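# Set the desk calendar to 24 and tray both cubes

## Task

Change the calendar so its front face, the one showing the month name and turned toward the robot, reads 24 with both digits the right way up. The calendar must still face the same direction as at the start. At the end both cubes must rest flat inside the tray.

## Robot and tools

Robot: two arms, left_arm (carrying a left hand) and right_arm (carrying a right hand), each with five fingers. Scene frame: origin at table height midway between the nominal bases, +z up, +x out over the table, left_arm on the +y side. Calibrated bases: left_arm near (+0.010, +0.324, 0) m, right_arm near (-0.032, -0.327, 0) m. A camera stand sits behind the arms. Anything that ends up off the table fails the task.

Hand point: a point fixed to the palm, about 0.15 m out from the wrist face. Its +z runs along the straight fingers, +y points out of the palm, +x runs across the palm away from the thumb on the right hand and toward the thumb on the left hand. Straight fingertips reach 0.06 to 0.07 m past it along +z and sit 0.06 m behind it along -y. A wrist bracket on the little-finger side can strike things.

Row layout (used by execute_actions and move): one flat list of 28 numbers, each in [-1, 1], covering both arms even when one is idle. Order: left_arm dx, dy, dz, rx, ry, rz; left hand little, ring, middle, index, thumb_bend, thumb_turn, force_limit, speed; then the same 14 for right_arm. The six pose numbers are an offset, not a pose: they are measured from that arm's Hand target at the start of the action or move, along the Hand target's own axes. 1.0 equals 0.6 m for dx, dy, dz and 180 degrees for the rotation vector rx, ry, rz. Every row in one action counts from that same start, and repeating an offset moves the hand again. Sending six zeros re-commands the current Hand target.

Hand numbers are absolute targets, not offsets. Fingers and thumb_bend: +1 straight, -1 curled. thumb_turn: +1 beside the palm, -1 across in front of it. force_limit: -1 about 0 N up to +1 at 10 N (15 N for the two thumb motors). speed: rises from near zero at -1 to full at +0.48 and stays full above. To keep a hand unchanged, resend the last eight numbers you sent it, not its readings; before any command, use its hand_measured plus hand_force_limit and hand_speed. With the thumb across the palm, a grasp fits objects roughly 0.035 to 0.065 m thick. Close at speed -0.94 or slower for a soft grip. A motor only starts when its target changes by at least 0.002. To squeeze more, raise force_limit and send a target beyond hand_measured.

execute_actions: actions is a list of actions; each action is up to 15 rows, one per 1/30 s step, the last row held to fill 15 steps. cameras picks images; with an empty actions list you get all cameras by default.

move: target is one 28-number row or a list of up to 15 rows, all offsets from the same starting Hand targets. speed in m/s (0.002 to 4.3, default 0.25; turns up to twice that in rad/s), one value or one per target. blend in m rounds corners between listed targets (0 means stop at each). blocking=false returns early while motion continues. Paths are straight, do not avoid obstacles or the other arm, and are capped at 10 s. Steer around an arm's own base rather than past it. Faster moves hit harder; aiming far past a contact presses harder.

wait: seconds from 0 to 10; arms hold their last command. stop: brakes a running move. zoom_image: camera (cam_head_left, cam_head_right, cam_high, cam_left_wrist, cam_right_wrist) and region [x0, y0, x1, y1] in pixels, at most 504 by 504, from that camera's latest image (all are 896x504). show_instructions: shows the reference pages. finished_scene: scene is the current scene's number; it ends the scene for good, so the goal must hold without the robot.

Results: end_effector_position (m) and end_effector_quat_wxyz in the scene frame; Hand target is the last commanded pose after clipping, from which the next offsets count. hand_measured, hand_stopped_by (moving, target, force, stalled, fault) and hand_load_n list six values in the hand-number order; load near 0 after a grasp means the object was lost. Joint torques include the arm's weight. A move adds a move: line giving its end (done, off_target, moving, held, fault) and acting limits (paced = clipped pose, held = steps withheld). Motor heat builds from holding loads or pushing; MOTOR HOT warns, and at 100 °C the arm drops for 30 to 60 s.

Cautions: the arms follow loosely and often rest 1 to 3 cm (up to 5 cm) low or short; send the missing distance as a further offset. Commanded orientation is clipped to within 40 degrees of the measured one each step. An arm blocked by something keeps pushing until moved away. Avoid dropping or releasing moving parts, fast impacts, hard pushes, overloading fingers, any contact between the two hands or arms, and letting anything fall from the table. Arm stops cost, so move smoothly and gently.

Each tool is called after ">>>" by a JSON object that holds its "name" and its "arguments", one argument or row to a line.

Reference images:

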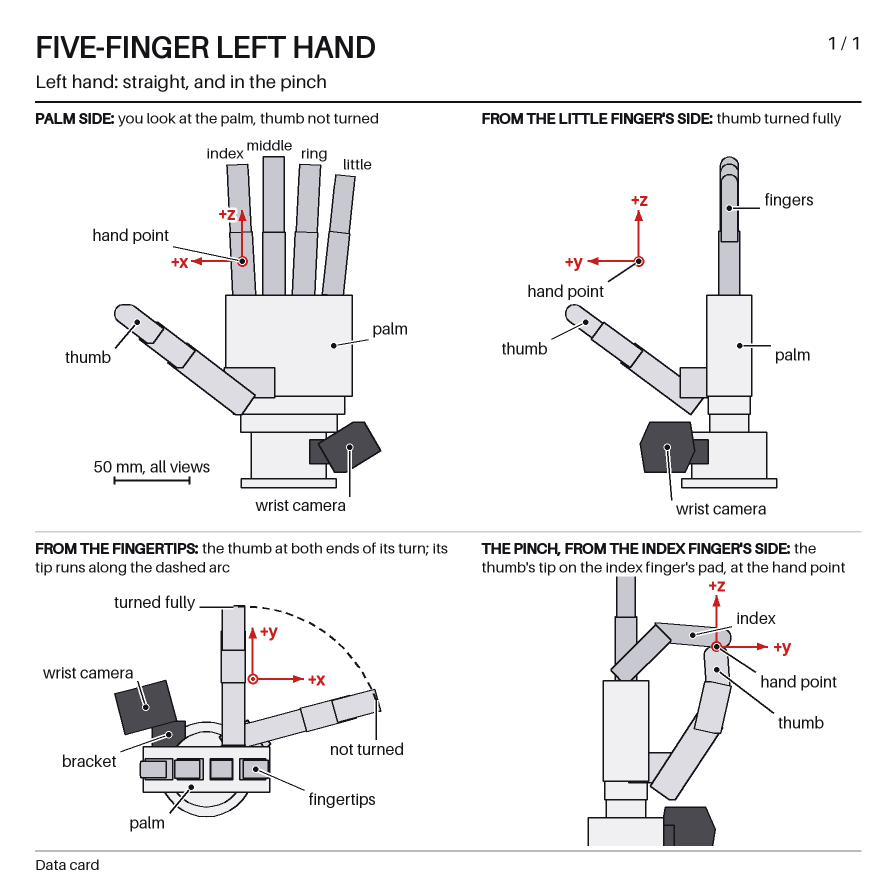

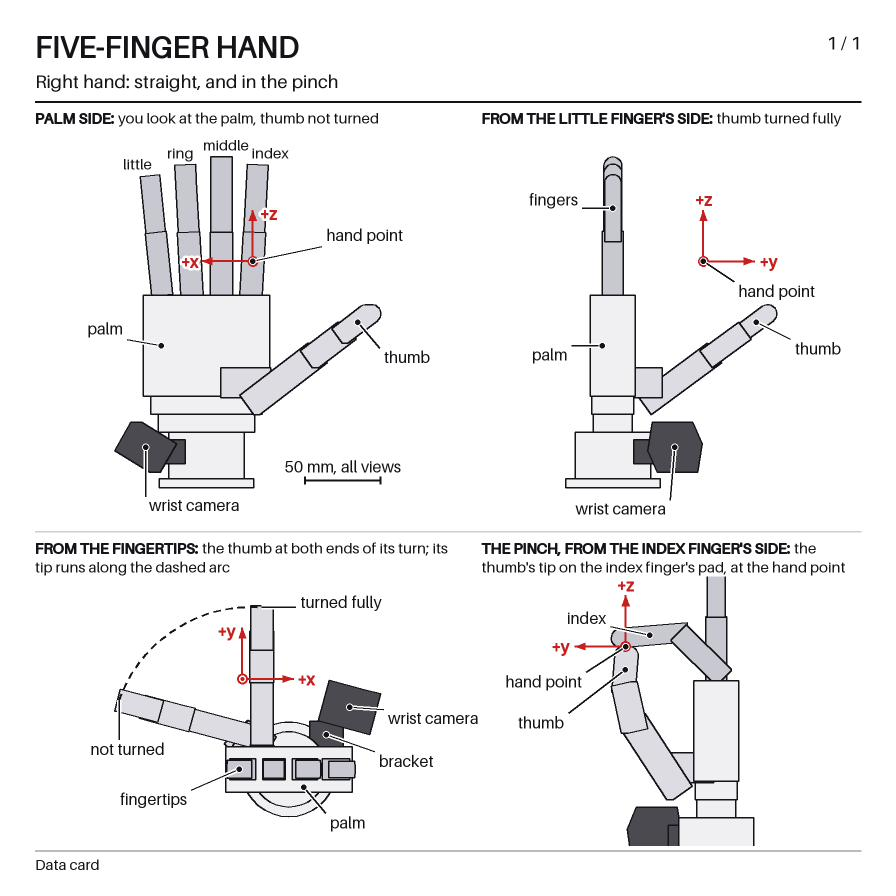

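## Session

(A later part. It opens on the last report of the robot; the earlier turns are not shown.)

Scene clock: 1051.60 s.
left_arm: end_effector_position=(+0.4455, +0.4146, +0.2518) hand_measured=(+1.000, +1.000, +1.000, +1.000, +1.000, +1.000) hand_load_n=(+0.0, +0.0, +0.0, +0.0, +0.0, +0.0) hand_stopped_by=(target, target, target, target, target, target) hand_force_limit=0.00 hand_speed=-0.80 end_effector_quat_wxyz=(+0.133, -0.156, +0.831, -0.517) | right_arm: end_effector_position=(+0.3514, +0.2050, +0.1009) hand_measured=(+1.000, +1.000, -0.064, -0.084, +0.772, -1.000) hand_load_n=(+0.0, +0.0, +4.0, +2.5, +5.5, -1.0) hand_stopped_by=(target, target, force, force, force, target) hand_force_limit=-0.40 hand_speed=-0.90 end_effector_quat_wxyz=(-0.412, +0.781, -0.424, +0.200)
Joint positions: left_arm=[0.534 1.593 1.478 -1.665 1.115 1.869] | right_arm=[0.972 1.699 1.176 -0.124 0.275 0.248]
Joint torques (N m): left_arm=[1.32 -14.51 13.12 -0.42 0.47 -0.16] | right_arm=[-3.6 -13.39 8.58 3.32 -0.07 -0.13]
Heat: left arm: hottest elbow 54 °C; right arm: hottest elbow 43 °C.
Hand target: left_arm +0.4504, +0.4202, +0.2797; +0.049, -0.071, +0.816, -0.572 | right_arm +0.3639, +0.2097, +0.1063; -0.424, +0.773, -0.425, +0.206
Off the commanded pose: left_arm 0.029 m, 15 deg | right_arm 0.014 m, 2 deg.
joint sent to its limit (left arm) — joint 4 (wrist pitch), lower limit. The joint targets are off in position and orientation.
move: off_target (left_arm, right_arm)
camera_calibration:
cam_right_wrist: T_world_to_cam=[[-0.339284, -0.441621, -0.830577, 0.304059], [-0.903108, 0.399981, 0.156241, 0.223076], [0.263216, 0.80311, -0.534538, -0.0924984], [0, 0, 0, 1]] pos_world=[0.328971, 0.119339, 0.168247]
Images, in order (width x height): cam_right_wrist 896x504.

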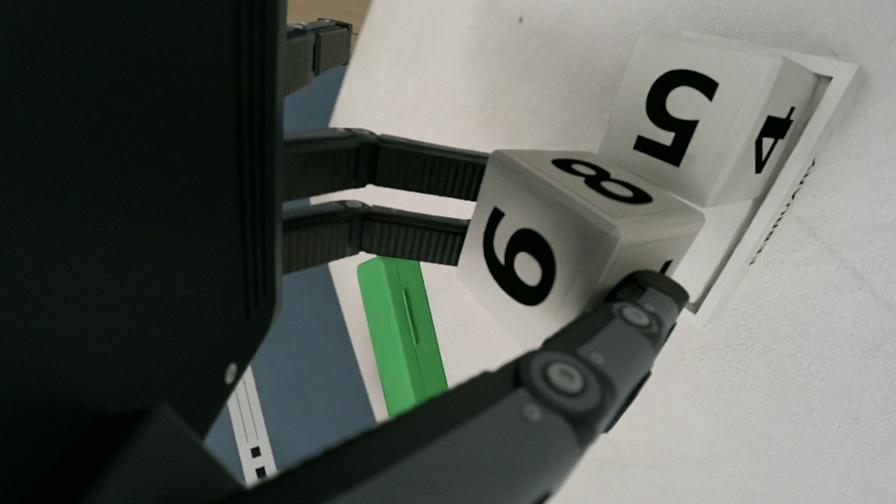

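>>> {"name": "move", "arguments": {
  "target": [0,0,0,0,0,0,1,1,1,1,1,1,0,-0.8,-0.0105,0.0135,0.0103,0,0,0,1,1,-0.25,-0.25,0.0,-1,-0.4,-0.9],
  "speed": 0.06,
  "cameras": ["cam_right_wrist"]
}}

>>> {"name": "zoom_image", "arguments": {
  "camera": "cam_right_wrist",
  "region": [480, 20, 836, 340]
}}

Scene clock: 1076.13 s.
left_arm: end_effector_position=(+0.4455, +0.4146, +0.2518) hand_measured=(+1.000, +1.000, +1.000, +1.000, +1.000, +1.000) hand_load_n=(+0.0, +0.0, +0.0, +0.0, +0.0, -0.5) hand_stopped_by=(target, target, target, target, target, target) hand_force_limit=0.00 hand_speed=-0.80 end_effector_quat_wxyz=(+0.133, -0.156, +0.831, -0.517) | right_arm: end_effector_position=(+0.3536, +0.2071, +0.0908) hand_measured=(+1.000, +1.000, -0.064, -0.084, +0.772, -1.000) hand_load_n=(+0.0, +0.0, +4.0, +2.5, +5.0, -1.0) hand_stopped_by=(target, target, force, force, force, target) hand_force_limit=-0.40 hand_speed=-0.90 end_effector_quat_wxyz=(-0.410, +0.782, -0.425, +0.201)
Joint positions: left_arm=[0.534 1.593 1.478 -1.665 1.115 1.869] | right_arm=[0.972 1.721 1.176 -0.106 0.278 0.248]
Joint torques (N m): left_arm=[1.49 -14.62 13.09 -0.4 0.45 -0.17] | right_arm=[-2.49 -13.8 8.42 3.38 0.18 -0.08]
Heat: left arm: hottest elbow 54 °C; right arm: hottest elbow 42 °C.
Hand target: left_arm +0.4504, +0.4202, +0.2797; +0.049, -0.071, +0.816, -0.572 | right_arm +0.3607, +0.2157, +0.0964; -0.424, +0.773, -0.425, +0.206
Off the commanded pose: left_arm 0.029 m, 15 deg | right_arm 0.012 m, 2 deg.
joint sent to its limit (left arm) — joint 4 (wrist pitch), lower limit. The joint targets are off in position and orientation.
move: off_target (left_arm, right_arm)
camera_calibration:
cam_right_wrist: T_world_to_cam=[[-0.340602, -0.44374, -0.828906, 0.298037], [-0.902078, 0.402756, 0.15506, 0.22507], [0.265041, 0.800551, -0.537467, -0.100103], [0, 0, 0, 1]] pos_world=[0.331074, 0.12174, 0.158343]
Images, in order (width x height): cam_right_wrist 896x504.

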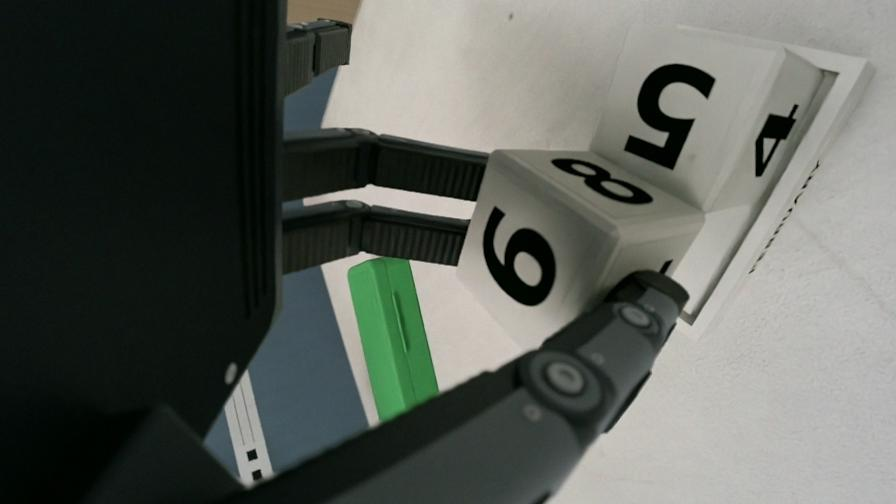

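Scaled by 1.416 from the camera's 896x504 image, which has a finer 1280x720 frame.

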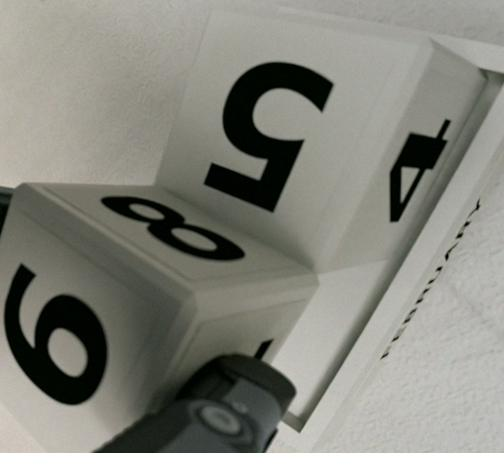

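>>> {"name": "move", "arguments": {
  "target": [0,0,0,0,0,0,1,1,1,1,1,1,0,-0.8,-0.0155,0.004,-0.0047,0,0,0,1,1,-0.25,-0.25,0.0,-1,-0.4,-0.9],
  "speed": 0.06
}}

Scene clock: 1082.00 s.
left_arm: end_effector_position=(+0.4455, +0.4146, +0.2518) hand_measured=(+1.000, +1.000, +1.000, +1.000, +1.000, +1.000) hand_load_n=(+0.0, +0.0, +0.0, -0.5, +0.0, +0.0) hand_stopped_by=(target, target, target, target, target, target) hand_force_limit=0.00 hand_speed=-0.80 end_effector_quat_wxyz=(+0.133, -0.156, +0.831, -0.517) | right_arm: end_effector_position=(+0.3552, +0.2059, +0.0909) hand_measured=(+1.000, +1.000, -0.064, -0.084, +0.772, -1.000) hand_load_n=(+0.0, +0.0, +4.5, +2.5, +5.5, -1.0) hand_stopped_by=(target, target, force, force, force, target) hand_force_limit=-0.40 hand_speed=-0.90 end_effector_quat_wxyz=(-0.409, +0.780, -0.427, +0.208)
Joint positions: left_arm=[0.534 1.593 1.478 -1.665 1.115 1.869] | right_arm=[0.974 1.721 1.176 -0.106 0.294 0.248]
Joint torques (N m): left_arm=[1.67 -14.33 13.15 -0.36 0.44 -0.17] | right_arm=[-1.26 -13.8 8.4 3.17 0.18 0.07]
Heat: left arm: hottest elbow 54 °C; right arm: hottest elbow 41 °C.
Hand target: left_arm +0.4504, +0.4202, +0.2797; +0.049, -0.071, +0.816, -0.572 | right_arm +0.3525, +0.2214, +0.0964; -0.424, +0.773, -0.425, +0.206
Off the commanded pose: left_arm 0.029 m, 15 deg | right_arm 0.017 m, 2 deg.
joint sent to its limit (left arm) — joint 4 (wrist pitch), lower limit. The joint targets are off in position and orientation.
move: off_target (left_arm, right_arm)

>>> {"name": "move", "arguments": {
  "target": [0,0,0,0,0,0,1,1,1,1,1,1,0,-0.8,-0.0093,0.0024,-0.0028,0,0,0,1,1,-0.25,-0.25,0.0,-1,-0.4,-0.9],
  "speed": 0.06
}}

Scene clock: 1086.20 s.
left_arm: end_effector_position=(+0.4455, +0.4146, +0.2518) hand_measured=(+1.000, +1.000, +1.000, +1.000, +1.000, +1.000) hand_load_n=(+0.0, +0.0, +0.0, +0.0, +0.0, +0.0) hand_stopped_by=(target, target, target, target, target, target) hand_force_limit=0.00 hand_speed=-0.80 end_effector_quat_wxyz=(+0.133, -0.156, +0.831, -0.517) | right_arm: end_effector_position=(+0.3432, +0.2143, +0.0909) hand_measured=(+1.000, +1.000, -0.064, -0.084, +0.772, -1.000) hand_load_n=(+0.0, +0.0, +4.0, +2.5, +5.5, -0.5) hand_stopped_by=(target, target, force, force, force, target) hand_force_limit=-0.40 hand_speed=-0.90 end_effector_quat_wxyz=(-0.410, +0.784, -0.419, +0.206)
Joint positions: left_arm=[0.534 1.593 1.478 -1.665 1.115 1.869] | right_arm=[0.998 1.721 1.176 -0.106 0.301 0.248]
Joint torques (N m): left_arm=[1.14 -14.45 13.11 -0.38 0.45 -0.16] | right_arm=[-1.32 -13.74 8.47 3.11 0.19 0.13]
Heat: left arm: hottest elbow 54 °C; right arm: hottest elbow 41 °C.
Hand target: left_arm +0.4504, +0.4202, +0.2797; +0.049, -0.071, +0.816, -0.572 | right_arm +0.3476, +0.2248, +0.0963; -0.424, +0.773, -0.425, +0.206
Off the commanded pose: left_arm 0.029 m, 15 deg | right_arm 0.013 m, 2 deg.
joint sent to its limit (left arm) — joint 4 (wrist pitch), lower limit. The joint targets are off in position and orientation.
move: off_target (left_arm, right_arm)

>>> {"name": "move", "arguments": {
  "target": [
    [0,0,0,0,0,0,1,1,1,1,1,1,0,-0.8,-0.034,0.0087,-0.0105,0,0,0,1,1,-0.25,-0.25,0.0,-1,-0.4,-0.9],
    [0,0,0,0,0,0,1,1,1,1,1,1,0,-0.8,0.0188,-0.0092,0.0122,0,0,0,1,1,-0.25,-0.25,0.0,-1,-0.4,-0.9]
  ],
  "speed": 0.08,
  "cameras": ["cam_right_wrist"]
}}

>>> {"name": "zoom_image", "arguments": {
  "camera": "cam_right_wrist",
  "region": [480, 20, 836, 340]
}}

Scene clock: 1109.17 s.
left_arm: end_effector_position=(+0.4455, +0.4146, +0.2518) hand_measured=(+1.000, +1.000, +1.000, +1.000, +1.000, +1.000) hand_load_n=(+0.0, +0.0, +0.0, +0.0, +0.0, -0.5) hand_stopped_by=(target, target, target, target, target, target) hand_force_limit=0.00 hand_speed=-0.80 end_effector_quat_wxyz=(+0.133, -0.156, +0.831, -0.517) | right_arm: end_effector_position=(+0.3487, +0.2112, +0.0866) hand_measured=(+1.000, +1.000, -0.064, -0.084, +0.772, -1.000) hand_load_n=(+0.0, +0.0, +4.0, +2.5, +5.5, -1.0) hand_stopped_by=(target, target, force, force, force, target) hand_force_limit=-0.40 hand_speed=-0.90 end_effector_quat_wxyz=(-0.409, +0.779, -0.432, +0.198)
Joint positions: left_arm=[0.534 1.593 1.478 -1.665 1.115 1.869] | right_arm=[0.983 1.729 1.176 -0.106 0.288 0.271]
Joint torques (N m): left_arm=[1.44 -14.33 13.14 -0.35 0.46 -0.17] | right_arm=[-2.61 -13.74 9.31 3.15 -0.06 -0.18]
Motor temperatures (°C): left_arm=[32 37 55 23 24 21] | right_arm=[25 35 41 26 24 21]
Heat: left arm: hottest elbow 55 °C; right arm: hottest elbow 41 °C.
Hand target: left_arm +0.4504, +0.4202, +0.2797; +0.049, -0.071, +0.816, -0.572 | right_arm +0.3614, +0.2205, +0.0964; -0.424, +0.773, -0.425, +0.206
Off the commanded pose: left_arm 0.029 m, 15 deg | right_arm 0.019 m, 2 deg.
joint sent to its limit (left arm) — joint 4 (wrist pitch), lower limit. The joint targets are off in position and orientation.
move: off_target (left_arm, right_arm)
camera_calibration:
cam_right_wrist: T_world_to_cam=[[-0.353713, -0.435486, -0.827792, 0.297419], [-0.896317, 0.410816, 0.166871, 0.214862], [0.2674, 0.800988, -0.535645, -0.105476], [0, 0, 0, 1]] pos_world=[0.32599, 0.125738, 0.153849]
Images, in order (width x height): cam_right_wrist 896x504.

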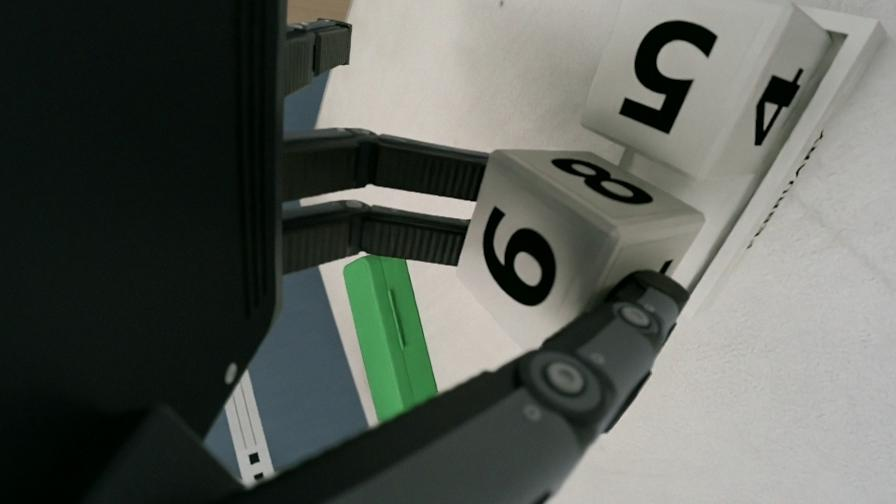

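Scaled by 1.416 from the camera's 896x504 image, which has a finer 1280x720 frame.

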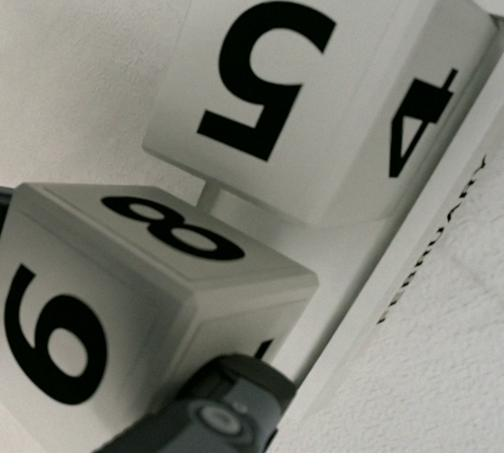

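>>> {"name": "move", "arguments": {
  "target": [0,0,0,0,0,0,1,1,1,1,1,1,0,-0.8,0.0065,0,0,0,0.0092,0.0062,1,1,-0.25,-0.25,0.0,-1,-0.4,-0.9],
  "speed": 0.06
}}

Scene clock: 1124.83 s.
left_arm: end_effector_position=(+0.4455, +0.4146, +0.2518) hand_measured=(+1.000, +1.000, +1.000, +1.000, +1.000, +1.000) hand_load_n=(-0.5, +0.0, +0.0, +0.0, +0.0, +0.0) hand_stopped_by=(target, target, target, target, target, target) hand_force_limit=0.00 hand_speed=-0.80 end_effector_quat_wxyz=(+0.133, -0.156, +0.831, -0.517) | right_arm: end_effector_position=(+0.3524, +0.2084, +0.0867) hand_measured=(+1.000, +1.000, -0.064, -0.084, +0.772, -1.000) hand_load_n=(+0.0, +0.0, +4.0, +2.5, +5.5, -0.5) hand_stopped_by=(target, target, force, force, force, target) hand_force_limit=-0.40 hand_speed=-0.90 end_effector_quat_wxyz=(-0.407, +0.776, -0.435, +0.208)
Joint positions: left_arm=[0.534 1.593 1.478 -1.665 1.115 1.869] | right_arm=[0.983 1.729 1.176 -0.106 0.311 0.269]
Joint torques (N m): left_arm=[1.14 -14.56 13.15 -0.42 0.46 -0.16] | right_arm=[-2.61 -13.8 9.28 2.73 0.21 0.05]
Motor temperatures (°C): left_arm=[32 37 55 23 24 21] | right_arm=[25 34 41 26 24 21]
Heat: left arm: hottest elbow 55 °C; right arm: hottest elbow 41 °C.
Hand target: left_arm +0.4504, +0.4202, +0.2797; +0.049, -0.071, +0.816, -0.572 | right_arm +0.3636, +0.2173, +0.0962; -0.420, +0.765, -0.439, +0.213
Off the commanded pose: left_arm 0.029 m, 15 deg | right_arm 0.017 m, 2 deg.
joint sent to its limit (left arm) — joint 4 (wrist pitch), lower limit. The joint targets are off in position and orientation.
move: off_target (left_arm, right_arm)

>>> {"name": "move", "arguments": {
  "target": [0,0,0,0,0,0,1,1,1,1,1,1,0,-0.8,0.0000,0.0388,0.026,0,0,0,1,1,-0.25,-0.25,0.0,-1,-0.4,-0.9],
  "speed": 0.06,
  "cameras": ["cam_right_wrist","cam_left_wrist"]
}}

>>> {"name": "zoom_image", "arguments": {
  "camera": "cam_right_wrist",
  "region": [480, 20, 836, 340]
}}

Scene clock: 1131.37 s.
left_arm: end_effector_position=(+0.4455, +0.4146, +0.2518) hand_measured=(+1.000, +1.000, +1.000, +1.000, +1.000, +1.000) hand_load_n=(+0.0, +0.0, +0.0, +0.0, +0.0, +0.0) hand_stopped_by=(target, target, target, target, target, target) hand_force_limit=0.00 hand_speed=-0.80 end_effector_quat_wxyz=(+0.133, -0.156, +0.831, -0.517) | right_arm: end_effector_position=(+0.3579, +0.2160, +0.0698) hand_measured=(+1.000, +1.000, -0.064, -0.084, +0.772, -1.000) hand_load_n=(+0.0, +0.0, +4.0, +2.5, +5.0, -0.5) hand_stopped_by=(target, target, force, force, force, target) hand_force_limit=-0.40 hand_speed=-0.90 end_effector_quat_wxyz=(-0.413, +0.772, -0.435, +0.209)
Joint positions: left_arm=[0.534 1.593 1.478 -1.665 1.115 1.869] | right_arm=[0.983 1.772 1.176 -0.049 0.312 0.271]
Joint torques (N m): left_arm=[1.61 -14.56 13.07 -0.36 0.45 -0.16] | right_arm=[-2.26 -14.39 7.12 3.29 0.19 0.09]
Motor temperatures (°C): left_arm=[32 37 55 23 24 21] | right_arm=[25 34 41 26 24 21]
Heat: left arm: hottest elbow 55 °C; right arm: hottest elbow 41 °C.
Hand target: left_arm +0.4504, +0.4202, +0.2797; +0.049, -0.071, +0.816, -0.572 | right_arm +0.3630, +0.2183, +0.0682; -0.420, +0.765, -0.439, +0.213
Off the commanded pose: left_arm 0.029 m, 15 deg | right_arm 0.006 m, 1 deg.
joint sent to its limit (left arm) — joint 4 (wrist pitch), lower limit. The joint targets are off in position and orientation.
move: off_target (left_arm)
camera_calibration:
cam_left_wrist: T_world_to_cam=[[-0.0878285, -0.523493, 0.847491, 0.045405], [-0.983282, 0.181792, 0.0103912, 0.36001], [-0.159507, -0.83241, -0.530707, 0.662861], [0, 0, 0, 1]] pos_world=[0.46371, 0.510094, 0.309564]
cam_right_wrist: T_world_to_cam=[[-0.345395, -0.426225, -0.836083, 0.284511], [-0.891323, 0.427789, 0.150134, 0.219663], [0.293676, 0.797075, -0.527661, -0.129897], [0, 0, 0, 1]] pos_world=[0.332207, 0.130835, 0.136355]
Images, in order (width x height): cam_left_wrist 896x504, cam_right_wrist 896x504.

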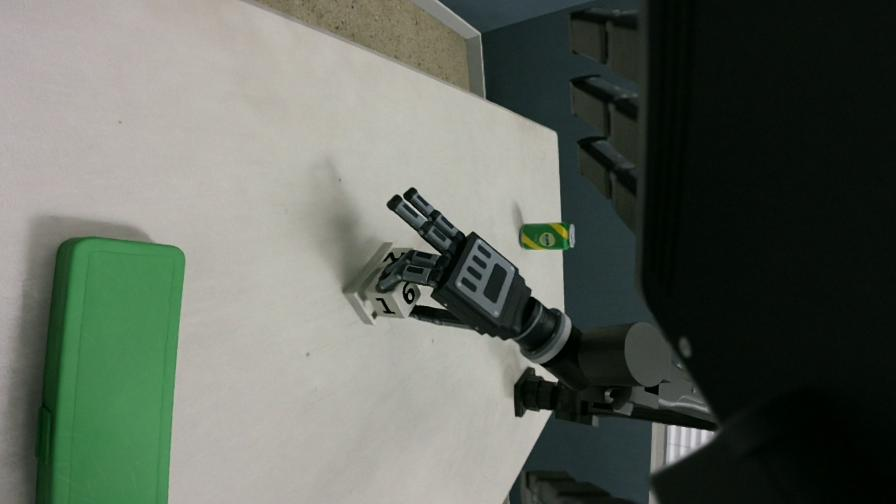

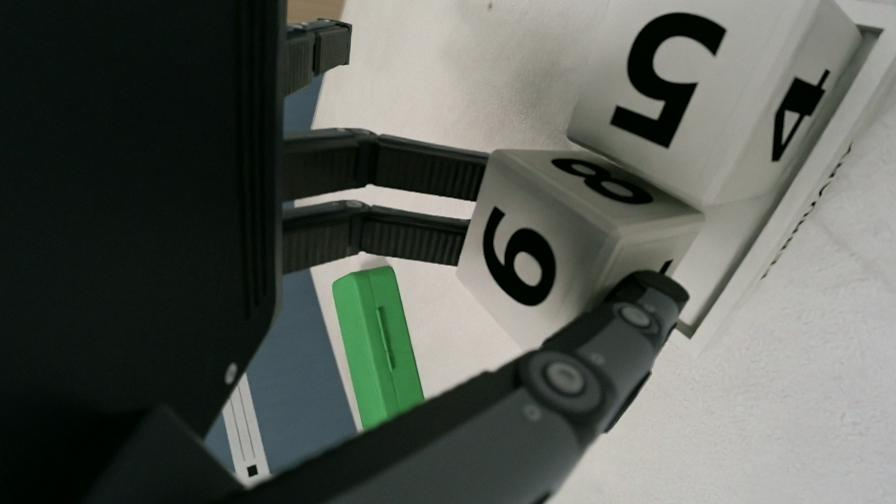

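Scaled by 1.416 from the camera's 896x504 image, which has a finer 1280x720 frame.

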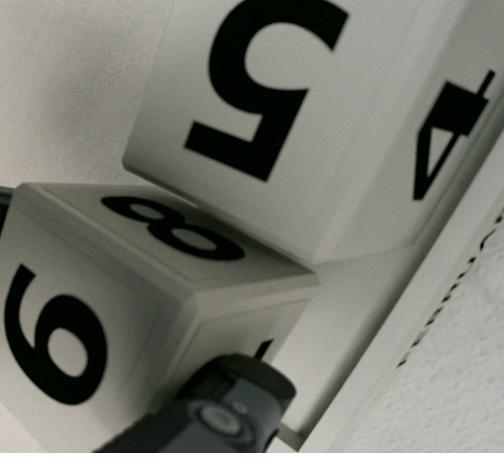

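>>> {"name": "move", "arguments": {
  "target": [0,0,0,0,0,0,1,1,1,1,1,1,0,-0.8,0.0043,0.0127,-0.0073,0,0,0,1,1,-0.25,-0.25,0.0,-1,-0.4,-0.9],
  "speed": 0.06,
  "cameras": ["cam_right_wrist"]
}}

Scene clock: 1144.93 s.
left_arm: end_effector_position=(+0.4455, +0.4146, +0.2518) hand_measured=(+1.000, +1.000, +1.000, +1.000, +1.000, +1.000) hand_load_n=(+0.0, +0.0, +0.0, +0.0, +0.0, -0.5) hand_stopped_by=(target, target, target, target, target, target) hand_force_limit=0.00 hand_speed=-0.80 end_effector_quat_wxyz=(+0.133, -0.156, +0.831, -0.517) | right_arm: end_effector_position=(+0.3516, +0.2080, +0.0569) hand_measured=(+1.000, +1.000, -0.064, -0.084, +0.772, -1.000) hand_load_n=(+0.0, +0.0, +4.0, +2.5, +5.5, -1.0) hand_stopped_by=(target, target, force, force, force, target) hand_force_limit=-0.40 hand_speed=-0.90 end_effector_quat_wxyz=(-0.406, +0.776, -0.435, +0.209)
Joint positions: left_arm=[0.534 1.593 1.478 -1.665 1.115 1.869] | right_arm=[0.984 1.772 1.144 -0.032 0.314 0.271]
Joint torques (N m): left_arm=[1.14 -14.51 13.12 -0.35 0.46 -0.16] | right_arm=[-2.32 -15.03 7.15 3.3 0.2 0.1]
Motor temperatures (°C): left_arm=[31 37 55 23 24 21] | right_arm=[25 34 40 26 24 21]
Heat: left arm: hottest elbow 55 °C; right arm: hottest elbow 40 °C.
Hand target: left_arm +0.4504, +0.4202, +0.2797; +0.049, -0.071, +0.816, -0.572 | right_arm +0.3575, +0.2121, +0.0642; -0.420, +0.765, -0.439, +0.213
Off the commanded pose: left_arm 0.029 m, 15 deg | right_arm 0.010 m, 2 deg.
joint sent to its limit (left arm) — joint 4 (wrist pitch), lower limit. The joint targets are off in position and orientation.
move: off_target (left_arm)
camera_calibration:
cam_right_wrist: T_world_to_cam=[[-0.351806, -0.437281, -0.827658, 0.272138], [-0.890284, 0.429458, 0.151528, 0.218598], [0.289184, 0.790159, -0.54039, -0.12468], [0, 0, 0, 1]] pos_world=[0.326409, 0.123639, 0.124737]
Images, in order (width x height): cam_right_wrist 896x504.

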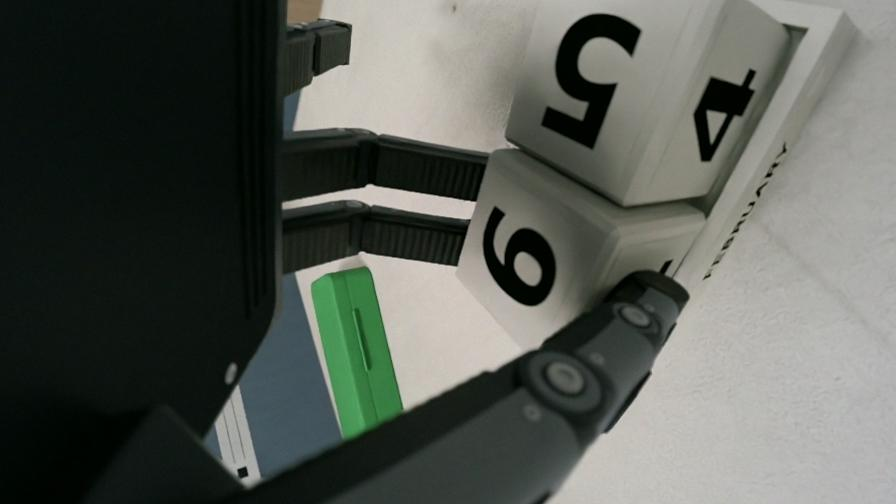

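>>> {"name": "zoom_image", "arguments": {
  "camera": "cam_right_wrist",
  "region": [480, 20, 836, 340]
}}

Scaled by 1.416 from the camera's 896x504 image, which has a finer 1280x720 frame.

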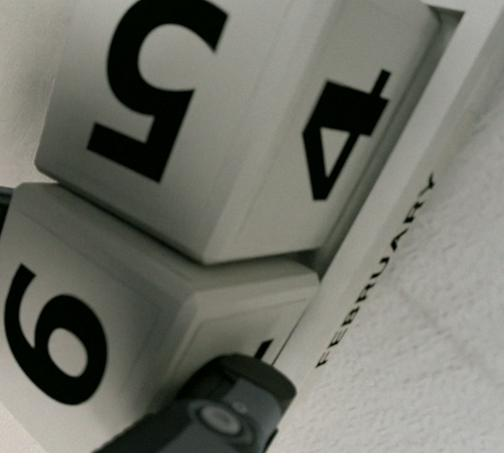

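>>> {"name": "move", "arguments": {
  "target": [0,0,0,0,0,0,1,1,1,1,1,1,0,-0.8,-0.0008,-0.0112,0.0047,0,0,0,1,1,-0.25,-0.25,0.0,-1,-0.4,-0.9],
  "speed": 0.06
}}

Scene clock: 1158.57 s.
left_arm: end_effector_position=(+0.4455, +0.4146, +0.2518) hand_measured=(+1.000, +1.000, +1.000, +1.000, +1.000, +1.000) hand_load_n=(+0.0, +0.0, +0.0, -0.5, +0.0, +0.0) hand_stopped_by=(target, target, target, target, target, target) hand_force_limit=0.00 hand_speed=-0.80 end_effector_quat_wxyz=(+0.133, -0.156, +0.831, -0.517) | right_arm: end_effector_position=(+0.3516, +0.2080, +0.0569) hand_measured=(+1.000, +1.000, -0.064, -0.084, +0.772, -1.000) hand_load_n=(+0.0, +0.0, +4.5, +2.5, +5.5, -0.5) hand_stopped_by=(target, target, force, force, force, target) hand_force_limit=-0.40 hand_speed=-0.90 end_effector_quat_wxyz=(-0.406, +0.776, -0.435, +0.209)
Joint positions: left_arm=[0.534 1.593 1.478 -1.665 1.115 1.869] | right_arm=[0.984 1.772 1.144 -0.032 0.314 0.271]
Joint torques (N m): left_arm=[1.03 -14.62 13.09 -0.31 0.45 -0.17] | right_arm=[-2.73 -14.62 8.68 2.66 0.08 0.06]
Motor temperatures (°C): left_arm=[31 37 55 23 24 21] | right_arm=[25 34 41 26 24 21]
Heat: left arm: hottest elbow 55 °C; right arm: hottest elbow 41 °C.
Hand target: left_arm +0.4504, +0.4202, +0.2797; +0.049, -0.071, +0.816, -0.572 | right_arm +0.3625, +0.2155, +0.0682; -0.420, +0.765, -0.439, +0.213
Off the commanded pose: left_arm 0.029 m, 15 deg | right_arm 0.017 m, 2 deg.
joint sent to its limit (left arm) — joint 4 (wrist pitch), lower limit. The joint targets are off in position and orientation.
move: off_target (left_arm, right_arm)

>>> {"name": "move", "arguments": {
  "target": [0,0,0,0,0,0,1,1,1,1,1,1,0,-0.8,0,0,0,0.009,0,0,1,1,-0.25,-0.25,0.0,-1,-0.4,-0.9],
  "speed": 0.06
}}

Scene clock: 1168.67 s.
left_arm: end_effector_position=(+0.4455, +0.4146, +0.2518) hand_measured=(+1.000, +1.000, +1.000, +1.000, +1.000, +1.000) hand_load_n=(+0.0, +0.0, +0.0, +0.0, +0.0, +0.0) hand_stopped_by=(target, target, target, target, target, target) hand_force_limit=0.00 hand_speed=-0.80 end_effector_quat_wxyz=(+0.133, -0.156, +0.831, -0.517) | right_arm: end_effector_position=(+0.3565, +0.2125, +0.0630) hand_measured=(+1.000, +1.000, -0.064, -0.084, +0.772, -1.000) hand_load_n=(+0.0, +0.0, +4.0, +2.5, +5.5, -1.0) hand_stopped_by=(target, target, force, force, force, target) hand_force_limit=-0.40 hand_speed=-0.90 end_effector_quat_wxyz=(-0.419, +0.767, -0.436, +0.213)
Joint positions: left_arm=[0.534 1.593 1.478 -1.665 1.115 1.869] | right_arm=[0.984 1.772 1.144 0 0.321 0.271]
Joint torques (N m): left_arm=[1.38 -14.56 13.15 -0.39 0.46 -0.19] | right_arm=[-2.32 -14.8 7.17 3.37 0.2 -0.01]
Motor temperatures (°C): left_arm=[31 37 55 23 24 21] | right_arm=[25 34 42 26 24 21]
Heat: left arm: hottest elbow 55 °C; right arm: hottest elbow 42 °C.
Hand target: left_arm +0.4504, +0.4202, +0.2797; +0.049, -0.071, +0.816, -0.572 | right_arm +0.3625, +0.2155, +0.0682; -0.431, +0.759, -0.436, +0.219
Off the commanded pose: left_arm 0.029 m, 15 deg | right_arm 0.009 m, 2 deg.
joint sent to its limit (left arm) — joint 4 (wrist pitch), lower limit. The joint targets are off in position and orientation.
move: off_target (left_arm)

>>> {"name": "move", "arguments": {
  "target": [0,0,0,0,0,0,1,1,1,1,1,1,0,-0.8,0.0005,0.0132,0.0043,0,0,0,1,1,-0.25,-0.25,0.0,-1,-0.4,-0.9],
  "speed": 0.06,
  "cameras": ["cam_right_wrist"]
}}

>>> {"name": "zoom_image", "arguments": {
  "camera": "cam_right_wrist",
  "region": [480, 20, 836, 340]
}}

Scene clock: 1178.80 s.
left_arm: end_effector_position=(+0.4455, +0.4146, +0.2518) hand_measured=(+1.000, +1.000, +1.000, +1.000, +1.000, +1.000) hand_load_n=(+0.0, +0.0, +0.0, +0.0, +0.0, +0.0) hand_stopped_by=(target, target, target, target, target, target) hand_force_limit=0.00 hand_speed=-0.80 end_effector_quat_wxyz=(+0.133, -0.156, +0.831, -0.517) | right_arm: end_effector_position=(+0.3556, +0.2112, +0.0602) hand_measured=(+1.000, +1.000, -0.064, -0.084, +0.772, -1.000) hand_load_n=(+0.0, +0.0, +4.5, +2.5, +5.5, -1.0) hand_stopped_by=(target, target, force, force, force, target) hand_force_limit=-0.40 hand_speed=-0.90 end_effector_quat_wxyz=(-0.423, +0.766, -0.436, +0.214)
Joint positions: left_arm=[0.534 1.593 1.478 -1.665 1.115 1.869] | right_arm=[0.984 1.772 1.13 0.022 0.321 0.271]
Joint torques (N m): left_arm=[1.38 -14.39 13.11 -0.34 0.46 -0.17] | right_arm=[-2.08 -14.1 7.09 3.38 0.2 -0.01]
Motor temperatures (°C): left_arm=[31 37 55 23 24 21] | right_arm=[25 34 41 26 24 21]
Heat: left arm: hottest elbow 55 °C; right arm: hottest elbow 41 °C.
Hand target: left_arm +0.4504, +0.4202, +0.2797; +0.049, -0.071, +0.816, -0.572 | right_arm +0.3608, +0.2145, +0.0602; -0.431, +0.759, -0.436, +0.219
Off the commanded pose: left_arm 0.029 m, 15 deg | right_arm 0.006 m, 1 deg.
joint sent to its limit (left arm) — joint 4 (wrist pitch), lower limit. The joint targets are off in position and orientation.
move: off_target (left_arm)
camera_calibration:
cam_right_wrist: T_world_to_cam=[[-0.332393, -0.409673, -0.849519, 0.266326], [-0.891474, 0.430506, 0.141201, 0.221084], [0.307877, 0.804259, -0.50831, -0.138014], [0, 0, 0, 1]] pos_world=[0.328108, 0.124928, 0.124878]
Images, in order (width x height): cam_right_wrist 896x504.

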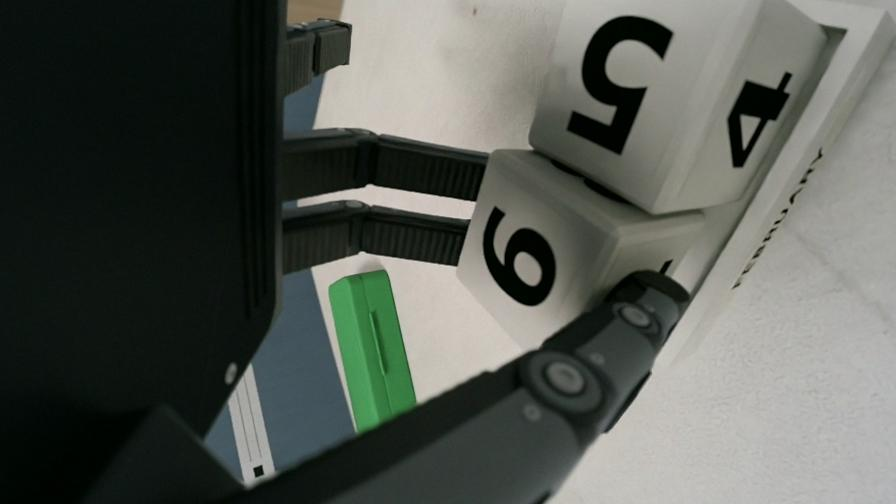

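Scaled by 1.416 from the camera's 896x504 image, which has a finer 1280x720 frame.

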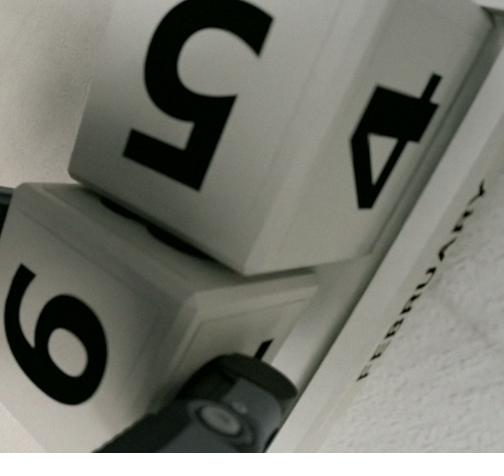

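>>> {"name": "move", "arguments": {
  "target": [0,0,0,0,0,0,1,1,1,1,1,1,0,-0.8,0.0008,0.0150,0.0073,0,0,0,1,1,-0.25,-0.25,0.0,-1,-0.4,-0.9],
  "speed": 0.06,
  "cameras": ["cam_right_wrist"]
}}

>>> {"name": "zoom_image", "arguments": {
  "camera": "cam_right_wrist",
  "region": [480, 20, 836, 340]
}}

Scene clock: 1188.43 s.
left_arm: end_effector_position=(+0.4455, +0.4146, +0.2518) hand_measured=(+1.000, +1.000, +1.000, +1.000, +1.000, +1.000) hand_load_n=(+0.0, +0.0, -0.5, +0.0, +0.0, -0.5) hand_stopped_by=(target, target, target, target, target, target) hand_force_limit=0.00 hand_speed=-0.80 end_effector_quat_wxyz=(+0.133, -0.156, +0.831, -0.517) | right_arm: end_effector_position=(+0.3558, +0.2122, +0.0561) hand_measured=(+1.000, +1.000, -0.064, -0.084, +0.772, -1.000) hand_load_n=(+0.0, +0.0, +4.5, +2.0, +5.5, -1.0) hand_stopped_by=(target, target, force, force, force, target) hand_force_limit=-0.40 hand_speed=-0.90 end_effector_quat_wxyz=(-0.427, +0.763, -0.435, +0.215)
Joint positions: left_arm=[0.534 1.593 1.478 -1.665 1.115 1.869] | right_arm=[0.986 1.779 1.121 0.049 0.324 0.271]
Joint torques (N m): left_arm=[1.2 -14.45 13.08 -0.31 0.44 -0.16] | right_arm=[-1.96 -13.45 6.84 3.26 0.16 0.01]
Motor temperatures (°C): left_arm=[31 37 55 23 24 21] | right_arm=[25 34 40 26 24 21]
Heat: left arm: hottest elbow 55 °C; right arm: hottest elbow 40 °C.
Hand target: left_arm +0.4504, +0.4202, +0.2797; +0.049, -0.071, +0.816, -0.572 | right_arm +0.3599, +0.2139, +0.0502; -0.431, +0.759, -0.436, +0.219
Off the commanded pose: left_arm 0.029 m, 15 deg | right_arm 0.007 m, 1 deg.
joint sent to its limit (left arm) — joint 4 (wrist pitch), lower limit. The joint targets are off in position and orientation.
move: off_target (left_arm)
camera_calibration:
cam_right_wrist: T_world_to_cam=[[-0.326415, -0.402642, -0.85518, 0.260068], [-0.892117, 0.430229, 0.13795, 0.221898], [0.312379, 0.807949, -0.499637, -0.143916], [0, 0, 0, 1]] pos_world=[0.327806, 0.125525, 0.119888]
Images, in order (width x height): cam_right_wrist 896x504.

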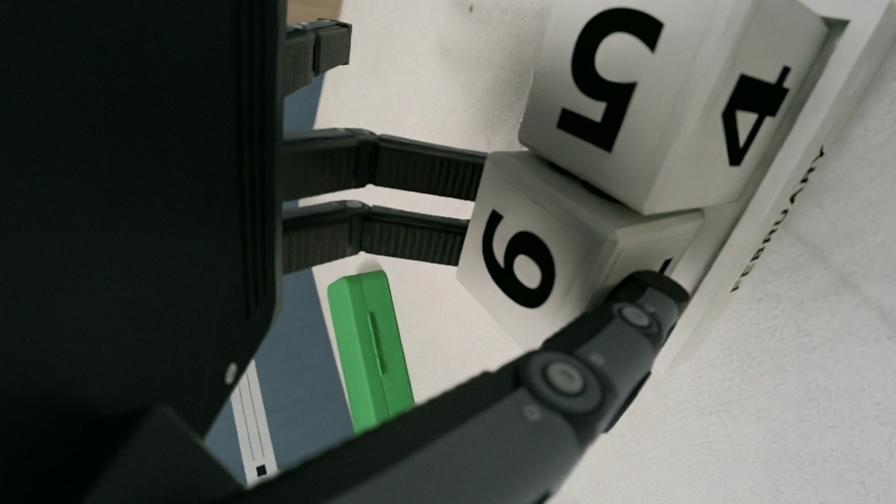

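Scaled by 1.416 from the camera's 896x504 image, which has a finer 1280x720 frame.

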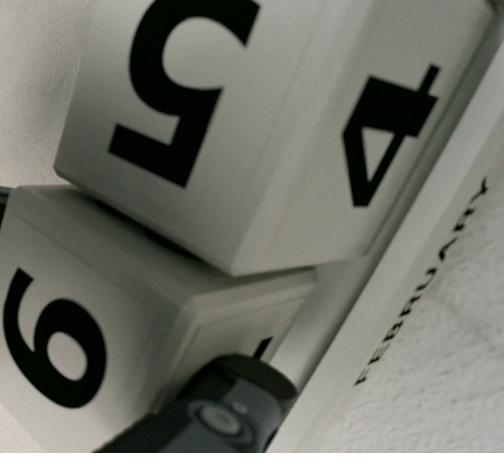

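>>> {"name": "move", "arguments": {
  "target": [0,0,0,0,0,0,1,1,1,1,1,1,0,-0.8,0.0009,0.0091,0.0046,0,0,0,1,1,-0.25,-0.25,0.0,-1,-0.4,-0.9],
  "speed": 0.06,
  "cameras": ["cam_right_wrist"]
}}

>>> {"name": "zoom_image", "arguments": {
  "camera": "cam_right_wrist",
  "region": [480, 20, 836, 340]
}}

Scene clock: 1194.60 s.
left_arm: end_effector_position=(+0.4455, +0.4146, +0.2518) hand_measured=(+1.000, +1.000, +1.000, +1.000, +1.000, +1.000) hand_load_n=(+0.0, +0.0, +0.0, +0.0, +0.0, +0.0) hand_stopped_by=(target, target, target, target, target, target) hand_force_limit=0.00 hand_speed=-0.80 end_effector_quat_wxyz=(+0.133, -0.156, +0.831, -0.517) | right_arm: end_effector_position=(+0.3565, +0.2133, +0.0555) hand_measured=(+1.000, +1.000, -0.064, -0.084, +0.772, -1.000) hand_load_n=(+0.0, +0.0, +4.0, +2.0, +5.5, -1.0) hand_stopped_by=(target, target, force, force, force, target) hand_force_limit=-0.40 hand_speed=-0.90 end_effector_quat_wxyz=(-0.432, +0.760, -0.435, +0.215)
Joint positions: left_arm=[0.534 1.593 1.478 -1.665 1.115 1.869] | right_arm=[0.986 1.782 1.116 0.068 0.324 0.271]
Joint torques (N m): left_arm=[1.32 -14.39 13.09 -0.34 0.46 -0.19] | right_arm=[-1.9 -13.04 6.58 3.19 0.14 0]
Motor temperatures (°C): left_arm=[31 37 55 23 24 21] | right_arm=[25 34 40 26 24 21]
Heat: left arm: hottest elbow 55 °C; right arm: hottest elbow 40 °C.
Hand target: left_arm +0.4504, +0.4202, +0.2797; +0.049, -0.071, +0.816, -0.572 | right_arm +0.3595, +0.2133, +0.0441; -0.431, +0.759, -0.436, +0.219
Off the commanded pose: left_arm 0.029 m, 15 deg | right_arm 0.012 m, 0 deg.
joint sent to its limit (left arm) — joint 4 (wrist pitch), lower limit. The joint targets are off in position and orientation.
move: off_target (left_arm, right_arm)
camera_calibration:
cam_right_wrist: T_world_to_cam=[[-0.321285, -0.394968, -0.860684, 0.257079], [-0.892927, 0.429029, 0.13644, 0.222811], [0.315369, 0.812363, -0.490518, -0.147933], [0, 0, 0, 1]] pos_world=[0.328203, 0.126121, 0.1183]
Images, in order (width x height): cam_right_wrist 896x504.

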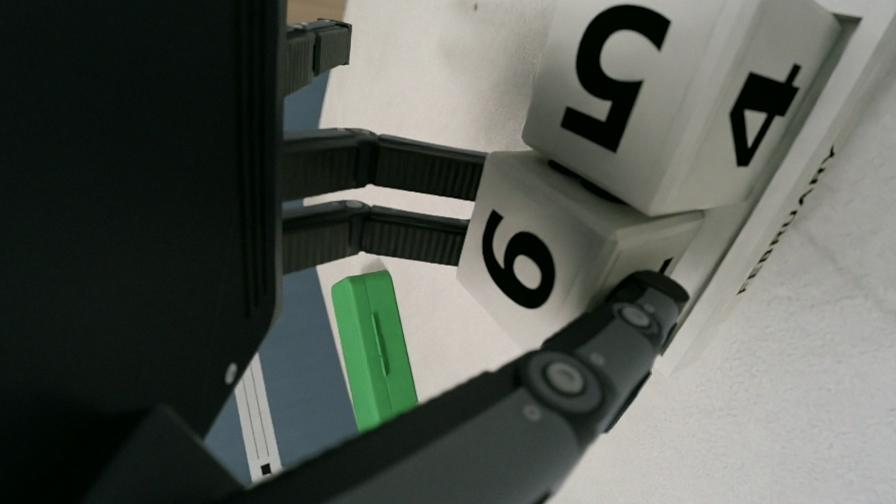

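Scaled by 1.416 from the camera's 896x504 image, which has a finer 1280x720 frame.

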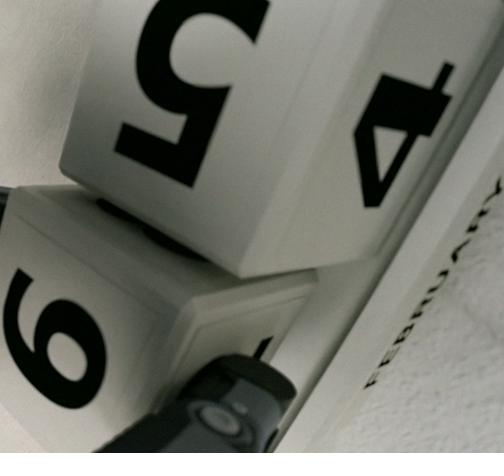

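>>> {"name": "execute_actions", "arguments": {
  "actions": []
}}

Scene clock: 1212.90 s.
left_arm: end_effector_position=(+0.4455, +0.4146, +0.2518) hand_measured=(+1.000, +1.000, +1.000, +1.000, +1.000, +1.000) hand_load_n=(-0.5, +0.0, +0.0, +0.0, +0.0, +0.0) hand_stopped_by=(target, target, target, target, target, target) hand_force_limit=0.00 hand_speed=-0.80 end_effector_quat_wxyz=(+0.133, -0.156, +0.831, -0.517) | right_arm: end_effector_position=(+0.3565, +0.2133, +0.0555) hand_measured=(+1.000, +1.000, -0.064, -0.084, +0.772, -1.000) hand_load_n=(+0.0, +0.0, +4.0, +2.0, +5.5, -0.5) hand_stopped_by=(target, target, force, force, force, target) hand_force_limit=-0.40 hand_speed=-0.90 end_effector_quat_wxyz=(-0.432, +0.760, -0.435, +0.215)
Joint positions: left_arm=[0.534 1.593 1.478 -1.665 1.115 1.869] | right_arm=[0.986 1.782 1.116 0.068 0.324 0.271]
Joint velocities: within noise
Joint torques (N m): left_arm=[1.38 -14.21 13.09 -0.35 0.47 -0.16] | right_arm=[-1.9 -13.04 6.6 3.18 0.14 -0.01]
Motor temperatures (°C): left_arm=[31 37 55 23 24 21] | right_arm=[25 34 40 26 24 21]
Heat: left arm: hottest elbow 55 °C; right arm: hottest elbow 40 °C.
Hand target: left_arm +0.4504, +0.4202, +0.2797; +0.049, -0.071, +0.816, -0.572 | right_arm +0.3595, +0.2133, +0.0441; -0.431, +0.759, -0.436, +0.219
Off the commanded pose: left_arm 0.029 m, 15 deg | right_arm 0.012 m, 0 deg.
camera_calibration:
cam_left_wrist: T_world_to_cam=[[-0.0878285, -0.523493, 0.847491, 0.045405], [-0.983282, 0.181792, 0.0103912, 0.36001], [-0.159507, -0.83241, -0.530707, 0.662861], [0, 0, 0, 1]] pos_world=[0.46371, 0.510094, 0.309564]
cam_right_wrist: T_world_to_cam=[[-0.321285, -0.394968, -0.860684, 0.257079], [-0.892927, 0.429029, 0.13644, 0.222811], [0.315369, 0.812363, -0.490518, -0.147933], [0, 0, 0, 1]] pos_world=[0.328203, 0.126121, 0.1183]

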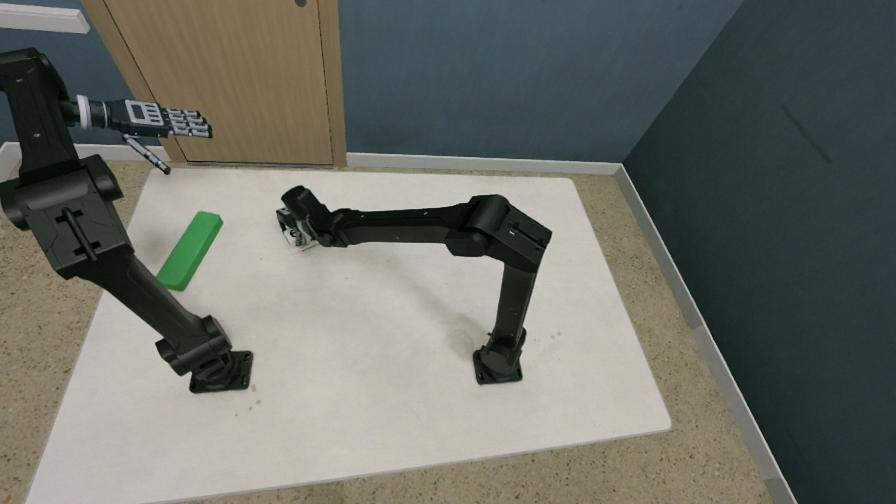

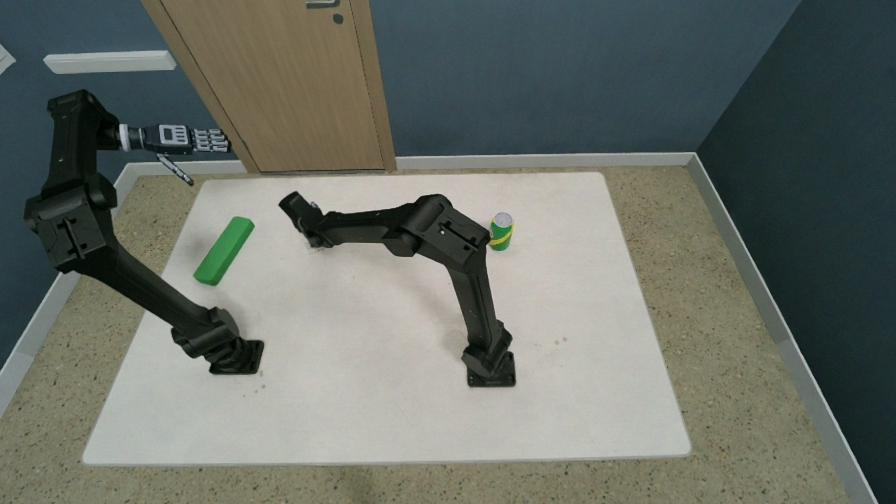

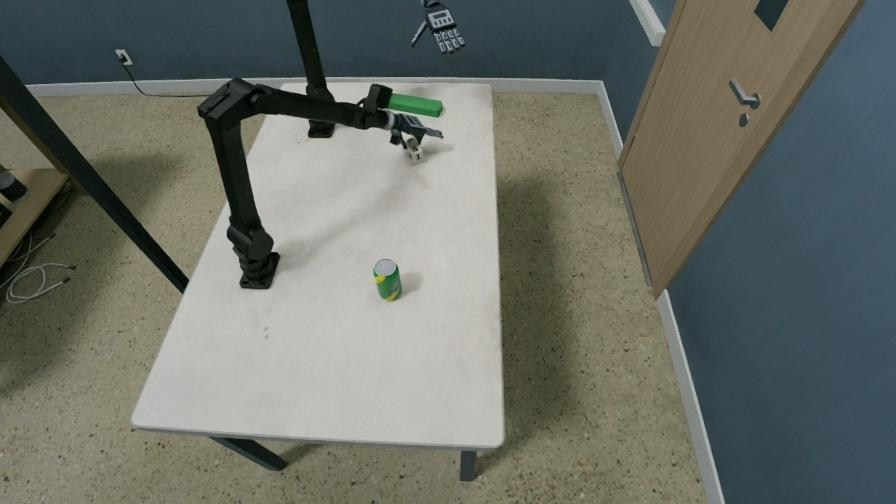

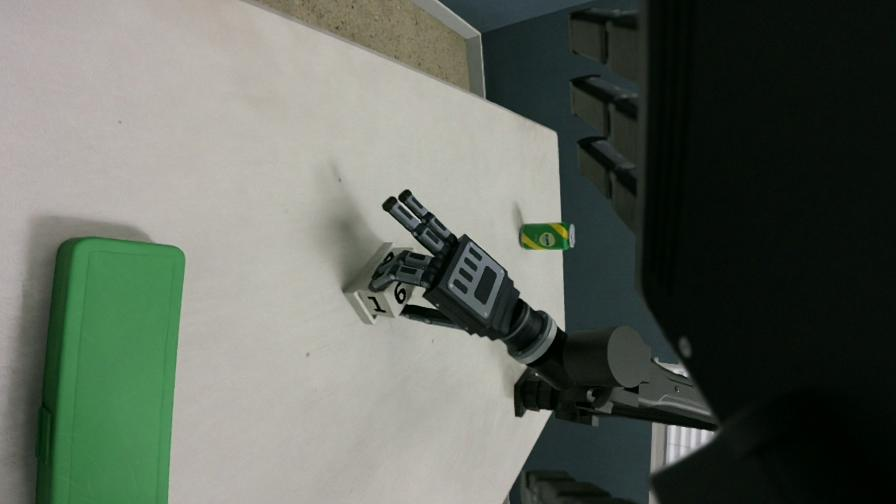

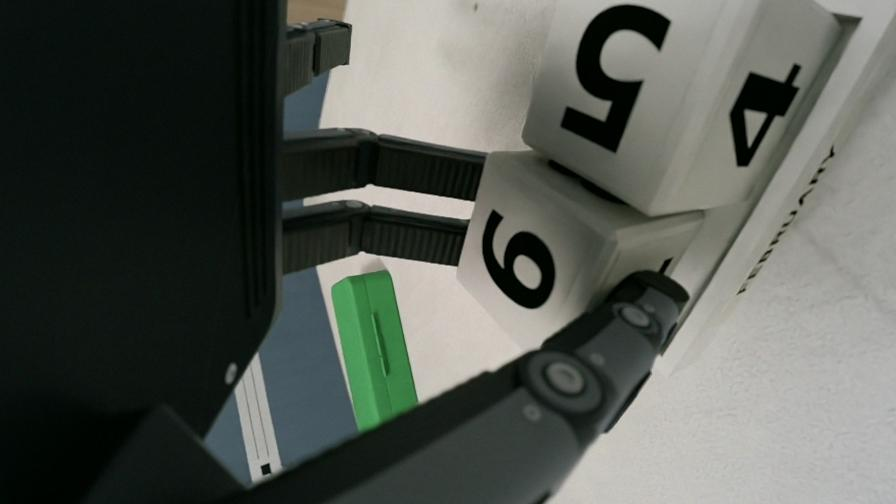

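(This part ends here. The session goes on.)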